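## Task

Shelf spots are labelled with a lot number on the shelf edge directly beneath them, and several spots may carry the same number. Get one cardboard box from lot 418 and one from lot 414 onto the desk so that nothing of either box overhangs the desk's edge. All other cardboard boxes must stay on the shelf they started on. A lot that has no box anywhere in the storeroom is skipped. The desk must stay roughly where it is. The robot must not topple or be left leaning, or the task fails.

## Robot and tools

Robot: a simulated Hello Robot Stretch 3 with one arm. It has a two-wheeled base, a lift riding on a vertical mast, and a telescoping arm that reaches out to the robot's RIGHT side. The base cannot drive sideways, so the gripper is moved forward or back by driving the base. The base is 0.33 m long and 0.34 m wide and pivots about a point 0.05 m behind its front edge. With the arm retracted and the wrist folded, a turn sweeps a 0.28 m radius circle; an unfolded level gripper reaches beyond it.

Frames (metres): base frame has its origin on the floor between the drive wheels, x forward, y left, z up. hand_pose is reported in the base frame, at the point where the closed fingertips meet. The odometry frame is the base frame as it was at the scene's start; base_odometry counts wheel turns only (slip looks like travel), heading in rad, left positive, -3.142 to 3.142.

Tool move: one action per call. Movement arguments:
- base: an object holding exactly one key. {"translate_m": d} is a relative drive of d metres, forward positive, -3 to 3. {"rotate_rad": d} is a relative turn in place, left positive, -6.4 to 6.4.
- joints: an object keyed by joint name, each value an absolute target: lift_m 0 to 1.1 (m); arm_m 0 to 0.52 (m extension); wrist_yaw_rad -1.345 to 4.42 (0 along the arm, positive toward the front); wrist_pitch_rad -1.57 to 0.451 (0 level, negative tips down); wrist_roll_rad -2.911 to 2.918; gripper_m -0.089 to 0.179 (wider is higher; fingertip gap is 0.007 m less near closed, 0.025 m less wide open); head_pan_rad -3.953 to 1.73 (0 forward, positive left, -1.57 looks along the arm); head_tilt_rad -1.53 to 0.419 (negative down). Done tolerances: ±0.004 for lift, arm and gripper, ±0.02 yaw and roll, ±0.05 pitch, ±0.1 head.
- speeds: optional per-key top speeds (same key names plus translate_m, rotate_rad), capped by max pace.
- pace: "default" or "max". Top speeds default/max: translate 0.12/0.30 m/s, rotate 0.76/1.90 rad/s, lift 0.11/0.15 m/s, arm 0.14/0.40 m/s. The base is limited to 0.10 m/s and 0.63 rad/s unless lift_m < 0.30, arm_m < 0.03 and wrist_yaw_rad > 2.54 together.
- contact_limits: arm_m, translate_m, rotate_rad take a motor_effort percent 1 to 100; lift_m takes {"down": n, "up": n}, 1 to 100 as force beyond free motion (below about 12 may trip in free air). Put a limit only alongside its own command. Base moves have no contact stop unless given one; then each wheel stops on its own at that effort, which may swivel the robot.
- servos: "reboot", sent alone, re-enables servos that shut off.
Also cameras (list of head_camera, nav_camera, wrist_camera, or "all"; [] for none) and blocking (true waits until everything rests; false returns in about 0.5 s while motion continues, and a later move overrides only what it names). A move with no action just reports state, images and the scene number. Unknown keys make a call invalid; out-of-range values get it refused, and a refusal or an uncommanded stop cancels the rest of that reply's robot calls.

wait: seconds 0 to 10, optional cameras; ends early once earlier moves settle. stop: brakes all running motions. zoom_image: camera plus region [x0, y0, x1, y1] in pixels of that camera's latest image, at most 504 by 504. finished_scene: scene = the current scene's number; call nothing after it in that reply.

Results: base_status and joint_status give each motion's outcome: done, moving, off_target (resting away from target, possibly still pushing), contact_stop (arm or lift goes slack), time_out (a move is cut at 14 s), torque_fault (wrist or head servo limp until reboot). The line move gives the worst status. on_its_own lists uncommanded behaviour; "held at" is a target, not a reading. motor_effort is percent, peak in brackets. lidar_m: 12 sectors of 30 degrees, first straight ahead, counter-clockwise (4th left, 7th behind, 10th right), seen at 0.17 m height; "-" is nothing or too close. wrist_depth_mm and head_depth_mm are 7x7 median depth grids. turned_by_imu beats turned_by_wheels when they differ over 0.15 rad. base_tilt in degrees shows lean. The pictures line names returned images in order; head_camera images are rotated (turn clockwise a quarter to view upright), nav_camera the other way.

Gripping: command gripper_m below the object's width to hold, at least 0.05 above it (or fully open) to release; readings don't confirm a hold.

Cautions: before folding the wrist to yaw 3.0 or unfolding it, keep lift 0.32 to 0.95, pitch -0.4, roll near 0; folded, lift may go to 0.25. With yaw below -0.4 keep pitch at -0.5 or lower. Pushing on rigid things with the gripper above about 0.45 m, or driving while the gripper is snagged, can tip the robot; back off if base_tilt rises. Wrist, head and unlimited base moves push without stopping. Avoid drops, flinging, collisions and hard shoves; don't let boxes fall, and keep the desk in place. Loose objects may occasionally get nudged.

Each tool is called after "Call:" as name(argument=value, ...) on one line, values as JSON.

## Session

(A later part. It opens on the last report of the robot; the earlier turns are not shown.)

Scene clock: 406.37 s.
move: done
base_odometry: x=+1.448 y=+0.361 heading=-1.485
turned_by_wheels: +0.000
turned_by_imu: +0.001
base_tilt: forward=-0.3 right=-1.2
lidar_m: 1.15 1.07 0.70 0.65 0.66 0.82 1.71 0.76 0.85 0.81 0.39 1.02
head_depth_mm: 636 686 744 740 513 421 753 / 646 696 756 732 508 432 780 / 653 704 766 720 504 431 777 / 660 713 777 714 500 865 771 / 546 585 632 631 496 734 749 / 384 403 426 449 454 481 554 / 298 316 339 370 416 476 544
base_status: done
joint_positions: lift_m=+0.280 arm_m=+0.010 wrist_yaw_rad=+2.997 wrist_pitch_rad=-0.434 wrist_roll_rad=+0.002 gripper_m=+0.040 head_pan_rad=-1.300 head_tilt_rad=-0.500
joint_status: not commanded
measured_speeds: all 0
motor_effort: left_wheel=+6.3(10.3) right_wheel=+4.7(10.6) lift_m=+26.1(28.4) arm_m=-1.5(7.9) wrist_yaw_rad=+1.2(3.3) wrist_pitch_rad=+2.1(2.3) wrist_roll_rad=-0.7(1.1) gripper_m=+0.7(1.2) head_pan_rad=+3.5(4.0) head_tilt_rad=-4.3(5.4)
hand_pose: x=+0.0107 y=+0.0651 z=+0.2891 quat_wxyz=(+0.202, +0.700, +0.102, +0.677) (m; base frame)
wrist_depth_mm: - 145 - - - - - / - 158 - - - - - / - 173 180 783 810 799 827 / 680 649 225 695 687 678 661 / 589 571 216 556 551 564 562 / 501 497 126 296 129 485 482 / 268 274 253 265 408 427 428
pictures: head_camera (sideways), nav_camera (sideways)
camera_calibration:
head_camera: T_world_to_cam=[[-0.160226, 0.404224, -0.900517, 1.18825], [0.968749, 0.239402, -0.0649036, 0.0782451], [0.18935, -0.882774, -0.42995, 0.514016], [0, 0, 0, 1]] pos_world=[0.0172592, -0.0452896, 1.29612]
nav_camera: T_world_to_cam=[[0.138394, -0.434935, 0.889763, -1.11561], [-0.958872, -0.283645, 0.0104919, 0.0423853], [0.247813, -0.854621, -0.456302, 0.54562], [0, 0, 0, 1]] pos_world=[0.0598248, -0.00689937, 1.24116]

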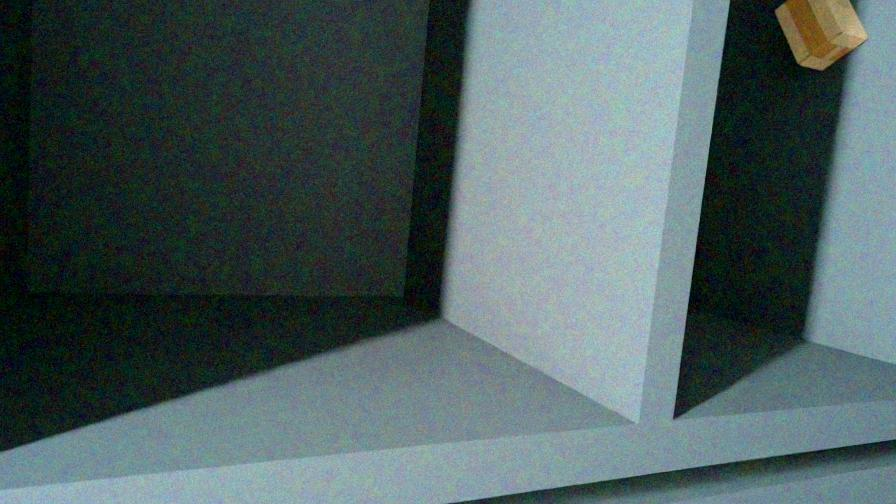

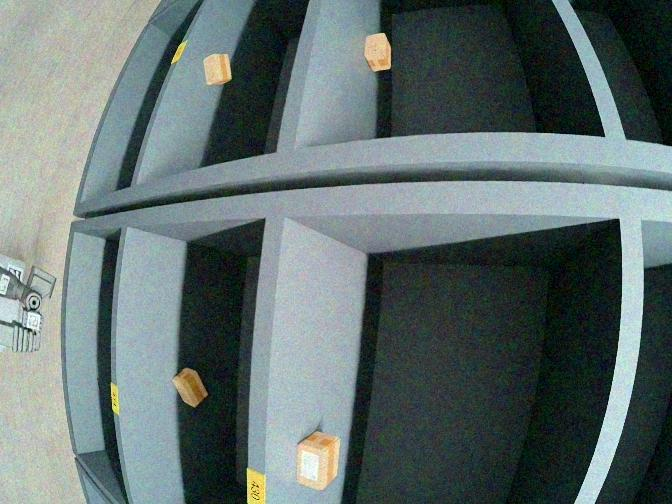

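Call:
move(joints={"head_pan_rad":-1.85,"head_tilt_rad":-0.75}, cameras=["head_camera","nav_camera"])

Call:
zoom_image(camera="nav_camera", region=[50, 150, 400, 450])

Scene clock: 420.20 s.
move: done
base_odometry: x=+1.448 y=+0.361 heading=-1.485
turned_by_wheels: +0.000
turned_by_imu: +0.000
base_tilt: forward=-0.2 right=-1.2
lidar_m: 1.15 1.07 0.70 0.65 0.66 0.82 1.72 0.77 0.85 0.81 0.39 1.02
head_depth_mm: 806 850 627 984 957 1206 1162 / 800 866 622 1069 943 1216 1154 / 762 834 564 519 940 1173 1129 / 729 792 532 494 909 818 1106 / 699 770 598 471 902 781 1072 / 671 737 594 452 921 776 1044 / 644 710 588 450 891 771 950
base_status: not commanded
joint_positions: lift_m=+0.280 arm_m=+0.010 wrist_yaw_rad=+2.997 wrist_pitch_rad=-0.434 wrist_roll_rad=+0.002 gripper_m=+0.040 head_pan_rad=-1.860 head_tilt_rad=-0.757
joint_status: all done
measured_speeds: all 0
motor_effort: left_wheel=+6.3(6.7) right_wheel=+5.1(5.9) lift_m=+25.7(26.0) arm_m=+1.1(1.7) wrist_yaw_rad=+2.1(3.2) wrist_pitch_rad=+2.2(2.3) wrist_roll_rad=-0.7(0.9) gripper_m=+0.2(0.5) head_pan_rad=-1.2(5.2) head_tilt_rad=-4.2(8.3)
hand_pose: x=+0.0107 y=+0.0651 z=+0.2891 quat_wxyz=(+0.202, +0.700, +0.102, +0.677) (m; base frame)
wrist_depth_mm: - 146 - - - - - / - 159 - - - - - / - 174 180 785 809 807 826 / 675 651 226 687 683 678 675 / 587 571 217 553 553 568 561 / 506 501 127 293 129 486 477 / 270 274 254 265 406 426 420
pictures: head_camera (sideways), nav_camera (sideways)
camera_calibration:
head_camera: T_world_to_cam=[[0.140356, 0.63333, -0.761048, 1.00458], [0.952825, -0.295329, -0.0700429, 0.0849877], [-0.269119, -0.715314, -0.644903, 0.796458], [0, 0, 0, 1]] pos_world=[-0.00763519, -0.0414163, 1.28413]
nav_camera: T_world_to_cam=[[-0.174159, -0.644382, 0.744608, -0.924436], [-0.963599, 0.267286, 0.00592902, 0.0483469], [-0.202844, -0.716471, -0.667476, 0.823077], [0, 0, 0, 1]] pos_world=[0.0525442, -0.0189017, 1.23744]

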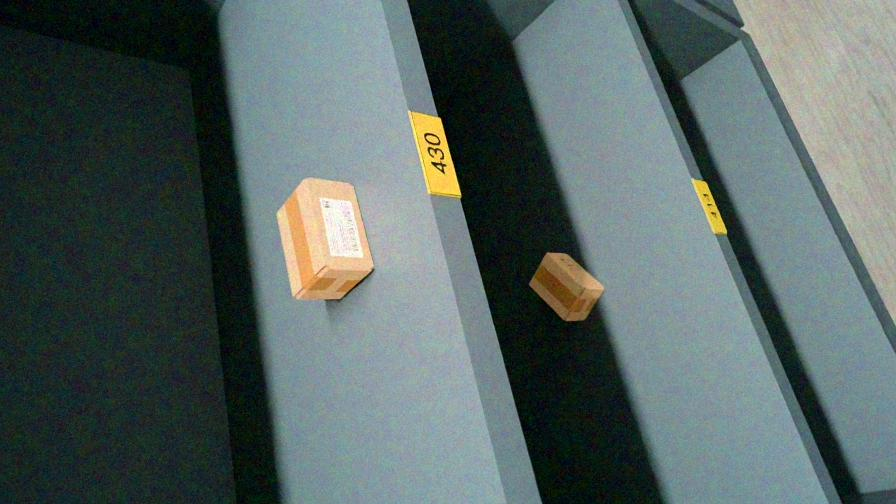

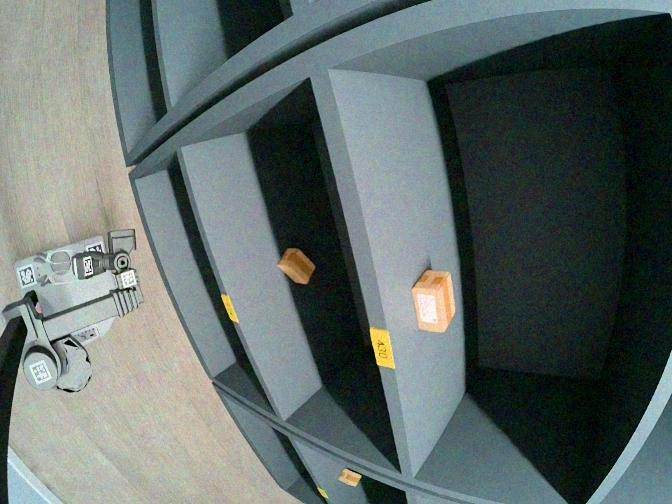

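Scaled by 1.440 from the camera's 672x504 image, which has a finer 792x594 frame.

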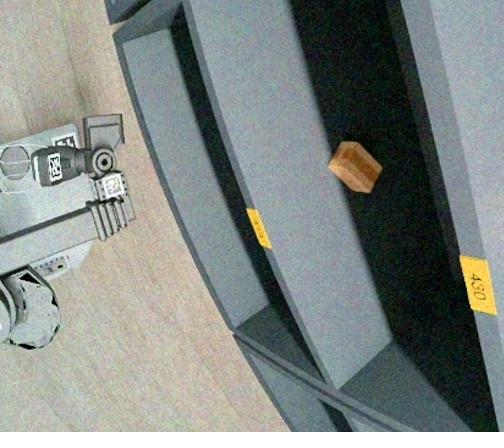

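Call:
zoom_image(camera="head_camera", region=[660, 150, 760, 260])

Scaled by 4.582 from the camera's 896x504 image, which has a finer 1280x720 frame.

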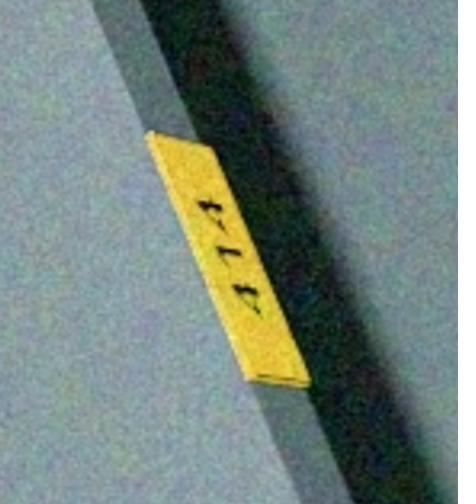

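Call:
move(base={"translate_m":-0.15}, joints={"lift_m":0.65,"wrist_pitch_rad":-0.4,"wrist_roll_rad":0,"arm_m":0.0,"gripper_m":0.04,"head_pan_rad":-1.57})

Call:
move(joints={"wrist_yaw_rad":0}, cameras=["head_camera","wrist_camera"])

Scene clock: 462.47 s.
move: done
base_odometry: x=+1.435 y=+0.510 heading=-1.485
turned_by_wheels: +0.000
turned_by_imu: +0.000
base_tilt: forward=-0.2 right=-1.2
lidar_m: 1.30 1.04 0.68 0.63 0.64 0.80 1.66 0.65 0.67 0.83 0.51 0.49
head_depth_mm: 710 792 637 514 959 838 1117 / 700 782 630 491 949 814 1089 / 693 769 599 486 946 808 1087 / 682 761 514 481 902 784 1083 / 674 748 611 477 934 780 1074 / 665 739 603 471 924 778 1074 / 658 729 596 452 917 773 1043
base_status: done
joint_positions: lift_m=+0.650 arm_m=+0.001 wrist_yaw_rad=+2.997 wrist_pitch_rad=-0.420 wrist_roll_rad=+0.002 gripper_m=+0.040 head_pan_rad=-1.570 head_tilt_rad=-0.750
joint_status: all done
measured_speeds: all 0
motor_effort: left_wheel=-6.0(9.0) right_wheel=-4.9(12.0) lift_m=+30.7(34.1) arm_m=-4.3(13.7) wrist_yaw_rad=+1.9(3.2) wrist_pitch_rad=+3.2(5.8) wrist_roll_rad=-0.8(2.4) gripper_m=+0.6(0.9) head_pan_rad=-3.6(5.7) head_tilt_rad=+1.6(3.2)
hand_pose: x=+0.0110 y=+0.0763 z=+0.6623 quat_wxyz=(+0.197, +0.701, +0.097, +0.679) (m; base frame)
wrist_depth_mm: 531 137 - - - - - / - 148 - - - - - / - 162 170 - - - - / - 178 188 - - - - / - - 201 151 - - - / - - 127 874 129 924 926 / 818 856 263 819 787 826 800
pictures: none

Scene clock: 464.97 s.
move: done
base_odometry: x=+1.435 y=+0.510 heading=-1.485
turned_by_wheels: +0.000
turned_by_imu: +0.000
base_tilt: forward=-0.3 right=-1.0
lidar_m: 1.30 1.04 0.68 0.63 0.63 0.79 1.66 0.65 0.66 0.83 0.51 0.49
head_depth_mm: 710 792 637 514 960 840 1117 / 700 779 630 491 950 816 1093 / 690 769 622 486 949 806 1080 / 680 762 515 481 904 783 452 / 675 752 609 477 931 782 1071 / 667 738 602 470 927 780 1070 / 660 727 595 453 919 774 1044
base_status: not commanded
joint_positions: lift_m=+0.650 arm_m=+0.001 wrist_yaw_rad=+0.003 wrist_pitch_rad=-0.420 wrist_roll_rad=+0.002 gripper_m=+0.040 head_pan_rad=-1.570 head_tilt_rad=-0.750
joint_status: all done
measured_speeds: all 0
motor_effort: left_wheel=-6.1(6.7) right_wheel=-5.5(6.3) lift_m=+30.7(31.4) arm_m=+2.0(4.3) wrist_yaw_rad=-4.2(5.8) wrist_pitch_rad=+3.2(3.2) wrist_roll_rad=-0.9(0.9) gripper_m=+0.5(0.8) head_pan_rad=-3.2(3.8) head_tilt_rad=+1.1(2.6)
hand_pose: x=-0.0208 y=-0.3697 z=+0.6623 quat_wxyz=(+0.691, +0.148, -0.692, -0.147) (m; base frame)
wrist_depth_mm: 485 - - - - - 565 / 482 - - - - - - / 499 524 516 416 507 506 502 / 442 440 433 396 428 425 419 / 364 362 359 342 341 348 348 / 309 307 126 294 129 298 299 / 270 274 253 264 256 270 275
pictures: head_camera (sideways), wrist_camera
camera_calibration:
head_camera: T_world_to_cam=[[-0.0467981, 0.641439, -0.765745, 1.01182], [0.997491, -0.010751, -0.0699669, 0.0845694], [-0.053112, -0.767098, -0.639327, 0.787883], [0, 0, 0, 1]] pos_world=[0.00484007, -0.043729, 1.28443]
wrist_camera: T_world_to_cam=[[-0.998861, -0.0391353, -0.0272884, -0.0105502], [-0.000603492, 0.582284, -0.812985, 0.786263], [0.047706, -0.812043, -0.581645, 0.252106], [0, 0, 0, 1]] pos_world=[-0.0220906, -0.253521, 0.785568]

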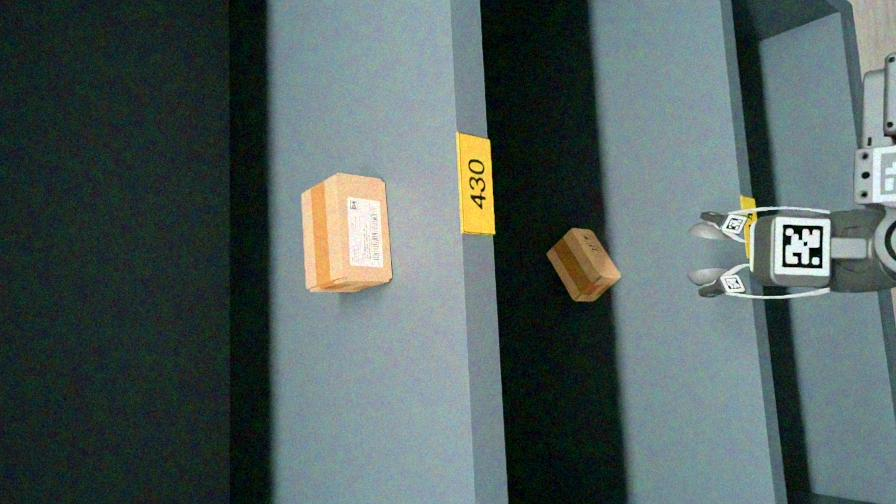

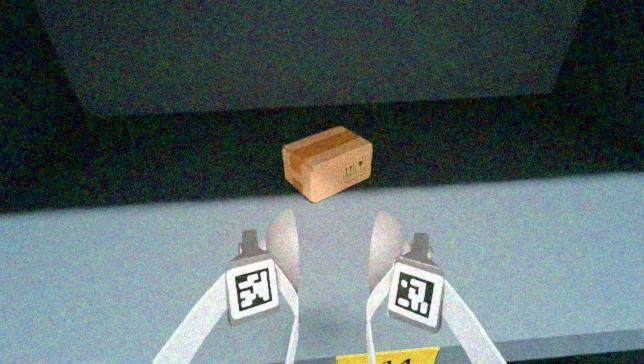

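Call:
move(base={"translate_m":-0.13}, joints={"wrist_yaw_rad":0.7,"wrist_pitch_rad":-0.32,"gripper_m":0.179})

Call:
move(joints={"arm_m":0.272}, cameras=["head_camera","wrist_camera"])

Scene clock: 487.33 s.
move: done
base_odometry: x=+1.424 y=+0.640 heading=-1.484
turned_by_wheels: +0.000
turned_by_imu: +0.000
base_tilt: forward=-0.2 right=-1.3
lidar_m: 1.43 1.01 0.66 0.61 0.62 0.77 1.62 1.39 0.56 0.85 0.72 0.59
head_depth_mm: 727 785 638 515 855 839 1099 / 717 797 629 509 951 834 1093 / 706 782 623 504 944 827 1091 / 697 772 614 500 939 805 1084 / 687 762 585 478 906 796 436 / 680 749 513 473 904 778 1062 / 673 740 593 469 921 774 1047
base_status: done
joint_positions: lift_m=+0.650 arm_m=+0.001 wrist_yaw_rad=+0.697 wrist_pitch_rad=-0.341 wrist_roll_rad=+0.002 gripper_m=+0.179 head_pan_rad=-1.570 head_tilt_rad=-0.750
joint_status: all done
measured_speeds: all 0
motor_effort: left_wheel=-2.5(11.1) right_wheel=-9.0(10.6) lift_m=+29.5(30.9) arm_m=+13.2(13.6) wrist_yaw_rad=+2.2(6.2) wrist_pitch_rad=+3.3(6.2) wrist_roll_rad=-0.7(0.8) gripper_m=+0.8(83.7) head_pan_rad=-2.9(3.6) head_tilt_rad=-0.2(1.9)
hand_pose: x=+0.1283 y=-0.3246 z=+0.6803 quat_wxyz=(+0.696, +0.351, -0.614, +0.125) (m; base frame)
wrist_depth_mm: 358 394 475 - - - - / 756 412 491 - - - - / - 433 505 - - - - / - 460 510 501 495 398 491 / - 439 404 403 398 373 392 / 123 140 361 334 332 333 331 / 842 832 763 306 286 278 105
pictures: none

Scene clock: 490.57 s.
move: done
base_odometry: x=+1.424 y=+0.640 heading=-1.484
turned_by_wheels: +0.000
turned_by_imu: +0.000
base_tilt: forward=-0.3 right=-1.3
lidar_m: 1.43 1.01 0.66 0.61 0.62 0.77 1.62 1.39 0.56 0.84 0.72 0.59
head_depth_mm: 726 787 638 514 858 836 1050 / 717 793 631 508 931 455 372 / 707 783 624 504 559 809 1105 / 697 773 617 499 590 802 1086 / 687 760 585 478 677 801 1085 / 680 750 513 472 893 776 1073 / 673 741 593 469 918 773 1065
base_status: not commanded
joint_positions: lift_m=+0.650 arm_m=+0.272 wrist_yaw_rad=+0.697 wrist_pitch_rad=-0.341 wrist_roll_rad=+0.002 gripper_m=+0.179 head_pan_rad=-1.570 head_tilt_rad=-0.750
joint_status: all done
measured_speeds: all 0
motor_effort: left_wheel=-2.8(3.6) right_wheel=-8.1(9.9) lift_m=+29.4(30.4) arm_m=+13.0(15.0) wrist_yaw_rad=+1.8(4.2) wrist_pitch_rad=+3.4(3.6) wrist_roll_rad=-0.6(0.9) gripper_m=+0.8(1.2) head_pan_rad=-2.8(3.6) head_tilt_rad=+0.2(1.4)
hand_pose: x=+0.1284 y=-0.5961 z=+0.6804 quat_wxyz=(+0.696, +0.351, -0.614, +0.125) (m; base frame)
wrist_depth_mm: 361 431 - - - - - / 373 451 - - - - - / 385 468 - - - - - / 404 470 504 474 - - - / 397 401 400 401 400 368 - / 123 317 336 333 333 332 - / 275 282 287 232 269 277 105
pictures: head_camera (sideways), wrist_camera
camera_calibration:
head_camera: T_world_to_cam=[[-0.0467317, 0.641493, -0.765704, 1.01177], [0.997489, -0.0108688, -0.0699834, 0.0845856], [-0.0532161, -0.767052, -0.639374, 0.787946], [0, 0, 0, 1]] pos_world=[0.00483998, -0.0437288, 1.28443]
wrist_camera: T_world_to_cam=[[-0.741581, -0.670422, -0.0243379, -0.281234], [-0.330551, 0.396724, -0.856356, 0.894095], [0.583775, -0.627013, -0.515811, 0.0684035], [0, 0, 0, 1]] pos_world=[0.0470537, -0.500364, 0.794103]

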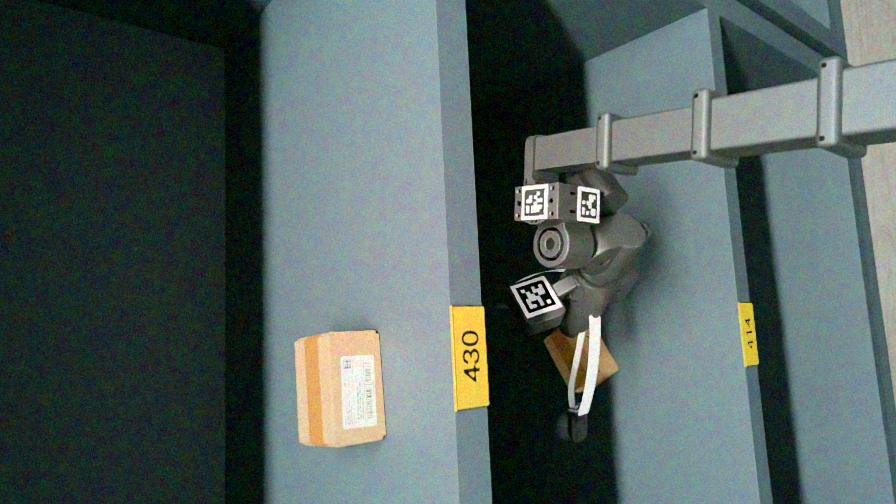

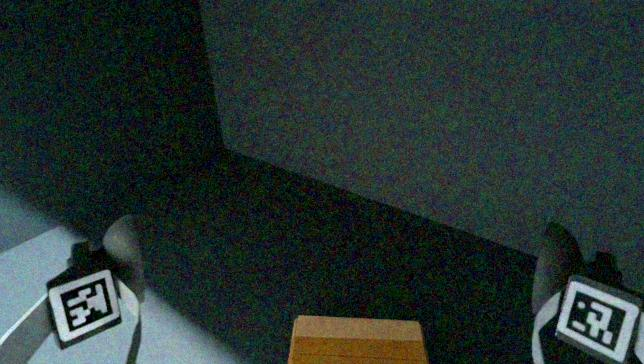

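Call:
move(joints={"lift_m":0.548}, contact_limits={"lift_m":{"down":14}}, cameras=["wrist_camera"])

Scene clock: 501.43 s.
move: done
base_odometry: x=+1.424 y=+0.640 heading=-1.484
turned_by_wheels: +0.000
turned_by_imu: +0.000
base_tilt: forward=-0.4 right=-1.2
lidar_m: 1.43 1.01 0.66 0.61 0.62 0.77 1.62 1.39 0.56 0.85 0.72 0.59
head_depth_mm: 725 787 637 515 858 838 1098 / 716 796 628 508 955 814 1052 / 706 785 622 503 943 604 1066 / 698 772 614 499 936 765 1086 / 687 762 584 479 883 781 1082 / 681 750 513 474 900 780 1068 / 671 741 594 469 922 773 1063
base_status: not commanded
joint_positions: lift_m=+0.548 arm_m=+0.272 wrist_yaw_rad=+0.697 wrist_pitch_rad=-0.340 wrist_roll_rad=+0.002 gripper_m=+0.179 head_pan_rad=-1.570 head_tilt_rad=-0.750
joint_status: all done
measured_speeds: all 0
motor_effort: left_wheel=-2.8(3.4) right_wheel=-9.5(9.6) lift_m=+23.0(27.6) arm_m=+12.3(13.6) wrist_yaw_rad=+2.1(3.6) wrist_pitch_rad=+3.3(3.5) wrist_roll_rad=-0.6(0.9) gripper_m=+0.8(1.2) head_pan_rad=-2.1(3.0) head_tilt_rad=-1.2(1.6)
contact_limits: lift_m down 14 (down: maximum 72; up: maximum 65)
hand_pose: x=+0.1284 y=-0.5961 z=+0.5785 quat_wxyz=(+0.696, +0.351, -0.614, +0.125) (m; base frame)
wrist_depth_mm: 363 435 - - - - - / 374 456 506 - - - - / 382 414 402 401 374 - - / 310 308 304 304 301 298 282 / 258 235 244 166 164 240 247 / 118 144 198 148 145 195 199 / 167 176 174 164 160 168 107
pictures: wrist_camera
camera_calibration:
wrist_camera: T_world_to_cam=[[-0.741576, -0.670427, -0.0243536, -0.283706], [-0.330351, 0.396523, -0.856526, 0.80684], [0.583895, -0.627134, -0.515528, 0.0155805], [0, 0, 0, 1]] pos_world=[0.0470534, -0.500364, 0.692202]

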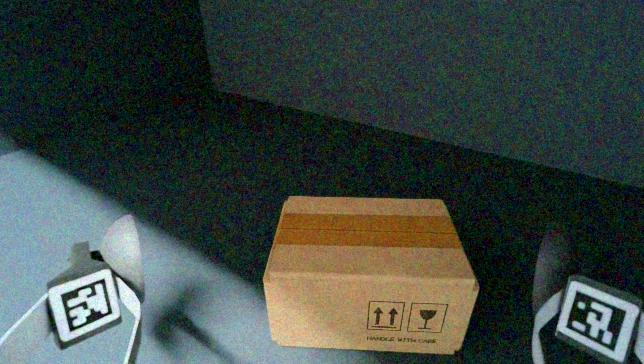

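Call:
move(joints={"lift_m":0.543,"gripper_m":0.065})

Call:
move(joints={"lift_m":0.66}, cameras=["wrist_camera"])

Scene clock: 508.33 s.
move: done
base_odometry: x=+1.424 y=+0.640 heading=-1.484
turned_by_wheels: +0.000
turned_by_imu: +0.000
base_tilt: forward=-0.2 right=-1.3
lidar_m: 1.43 1.01 0.66 0.61 0.62 0.77 1.62 1.39 0.56 0.84 0.71 0.59
head_depth_mm: 726 785 639 515 862 833 1098 / 714 793 629 509 954 832 1060 / 706 783 625 504 945 604 1063 / 699 771 617 499 939 766 1085 / 688 759 585 478 879 783 1077 / 679 749 513 473 897 779 1070 / 671 741 594 468 922 773 1063
base_status: not commanded
joint_positions: lift_m=+0.543 arm_m=+0.272 wrist_yaw_rad=+0.698 wrist_pitch_rad=-0.340 wrist_roll_rad=+0.002 gripper_m=+0.065 head_pan_rad=-1.570 head_tilt_rad=-0.750
joint_status: all done
measured_speeds: all 0
motor_effort: left_wheel=-2.6(3.3) right_wheel=-8.0(9.9) lift_m=+23.1(23.9) arm_m=+12.6(13.3) wrist_yaw_rad=+2.1(3.3) wrist_pitch_rad=+3.1(3.4) wrist_roll_rad=-0.7(0.9) gripper_m=-8.9(81.4) head_pan_rad=-1.7(2.8) head_tilt_rad=-1.0(2.5)
hand_pose: x=+0.1286 y=-0.5961 z=+0.5736 quat_wxyz=(+0.696, +0.351, -0.614, +0.125) (m; base frame)
wrist_depth_mm: 363 431 - - - - - / 374 451 497 - - - - / 376 399 395 389 361 - - / 301 298 296 198 291 288 275 / 239 239 155 158 157 233 231 / 200 198 147 157 143 188 193 / 176 161 164 166 160 124 167
pictures: none

Scene clock: 510.23 s.
move: done
base_odometry: x=+1.424 y=+0.640 heading=-1.484
turned_by_wheels: +0.000
turned_by_imu: +0.000
base_tilt: forward=-0.2 right=-1.2
lidar_m: 1.43 1.01 0.66 0.61 0.62 0.77 1.62 1.39 0.56 0.84 0.72 0.59
head_depth_mm: 723 783 636 514 859 835 1054 / 715 794 632 508 926 435 370 / 707 781 624 504 547 809 1106 / 698 771 616 499 586 802 1091 / 690 761 585 478 793 800 1082 / 680 753 512 472 855 779 1069 / 671 741 593 470 918 773 1069
base_status: not commanded
joint_positions: lift_m=+0.660 arm_m=+0.272 wrist_yaw_rad=+0.698 wrist_pitch_rad=-0.343 wrist_roll_rad=+0.002 gripper_m=+0.065 head_pan_rad=-1.570 head_tilt_rad=-0.750
joint_status: all done
measured_speeds: all 0
motor_effort: left_wheel=-2.8(3.4) right_wheel=-8.2(9.2) lift_m=+31.3(34.5) arm_m=+12.5(13.2) wrist_yaw_rad=+0.2(2.7) wrist_pitch_rad=+3.8(3.9) wrist_roll_rad=-0.6(0.9) gripper_m=-8.9(9.4) head_pan_rad=-1.7(2.9) head_tilt_rad=-2.1(2.6)
hand_pose: x=+0.1283 y=-0.5958 z=+0.6898 quat_wxyz=(+0.696, +0.352, -0.614, +0.124) (m; base frame)
wrist_depth_mm: 362 432 - - - - - / 374 448 - - - - - / 387 468 - - - - - / 401 474 518 193 - - - / 406 425 155 159 158 - - / 351 349 133 156 143 340 329 / 310 283 288 280 279 279 294
pictures: wrist_camera
camera_calibration:
wrist_camera: T_world_to_cam=[[-0.741225, -0.67081, -0.0244825, -0.28095], [-0.332038, 0.398103, -0.85514, 0.902266], [0.583383, -0.625723, -0.517818, 0.0757391], [0, 0, 0, 1]] pos_world=[0.0471549, -0.500267, 0.803905]

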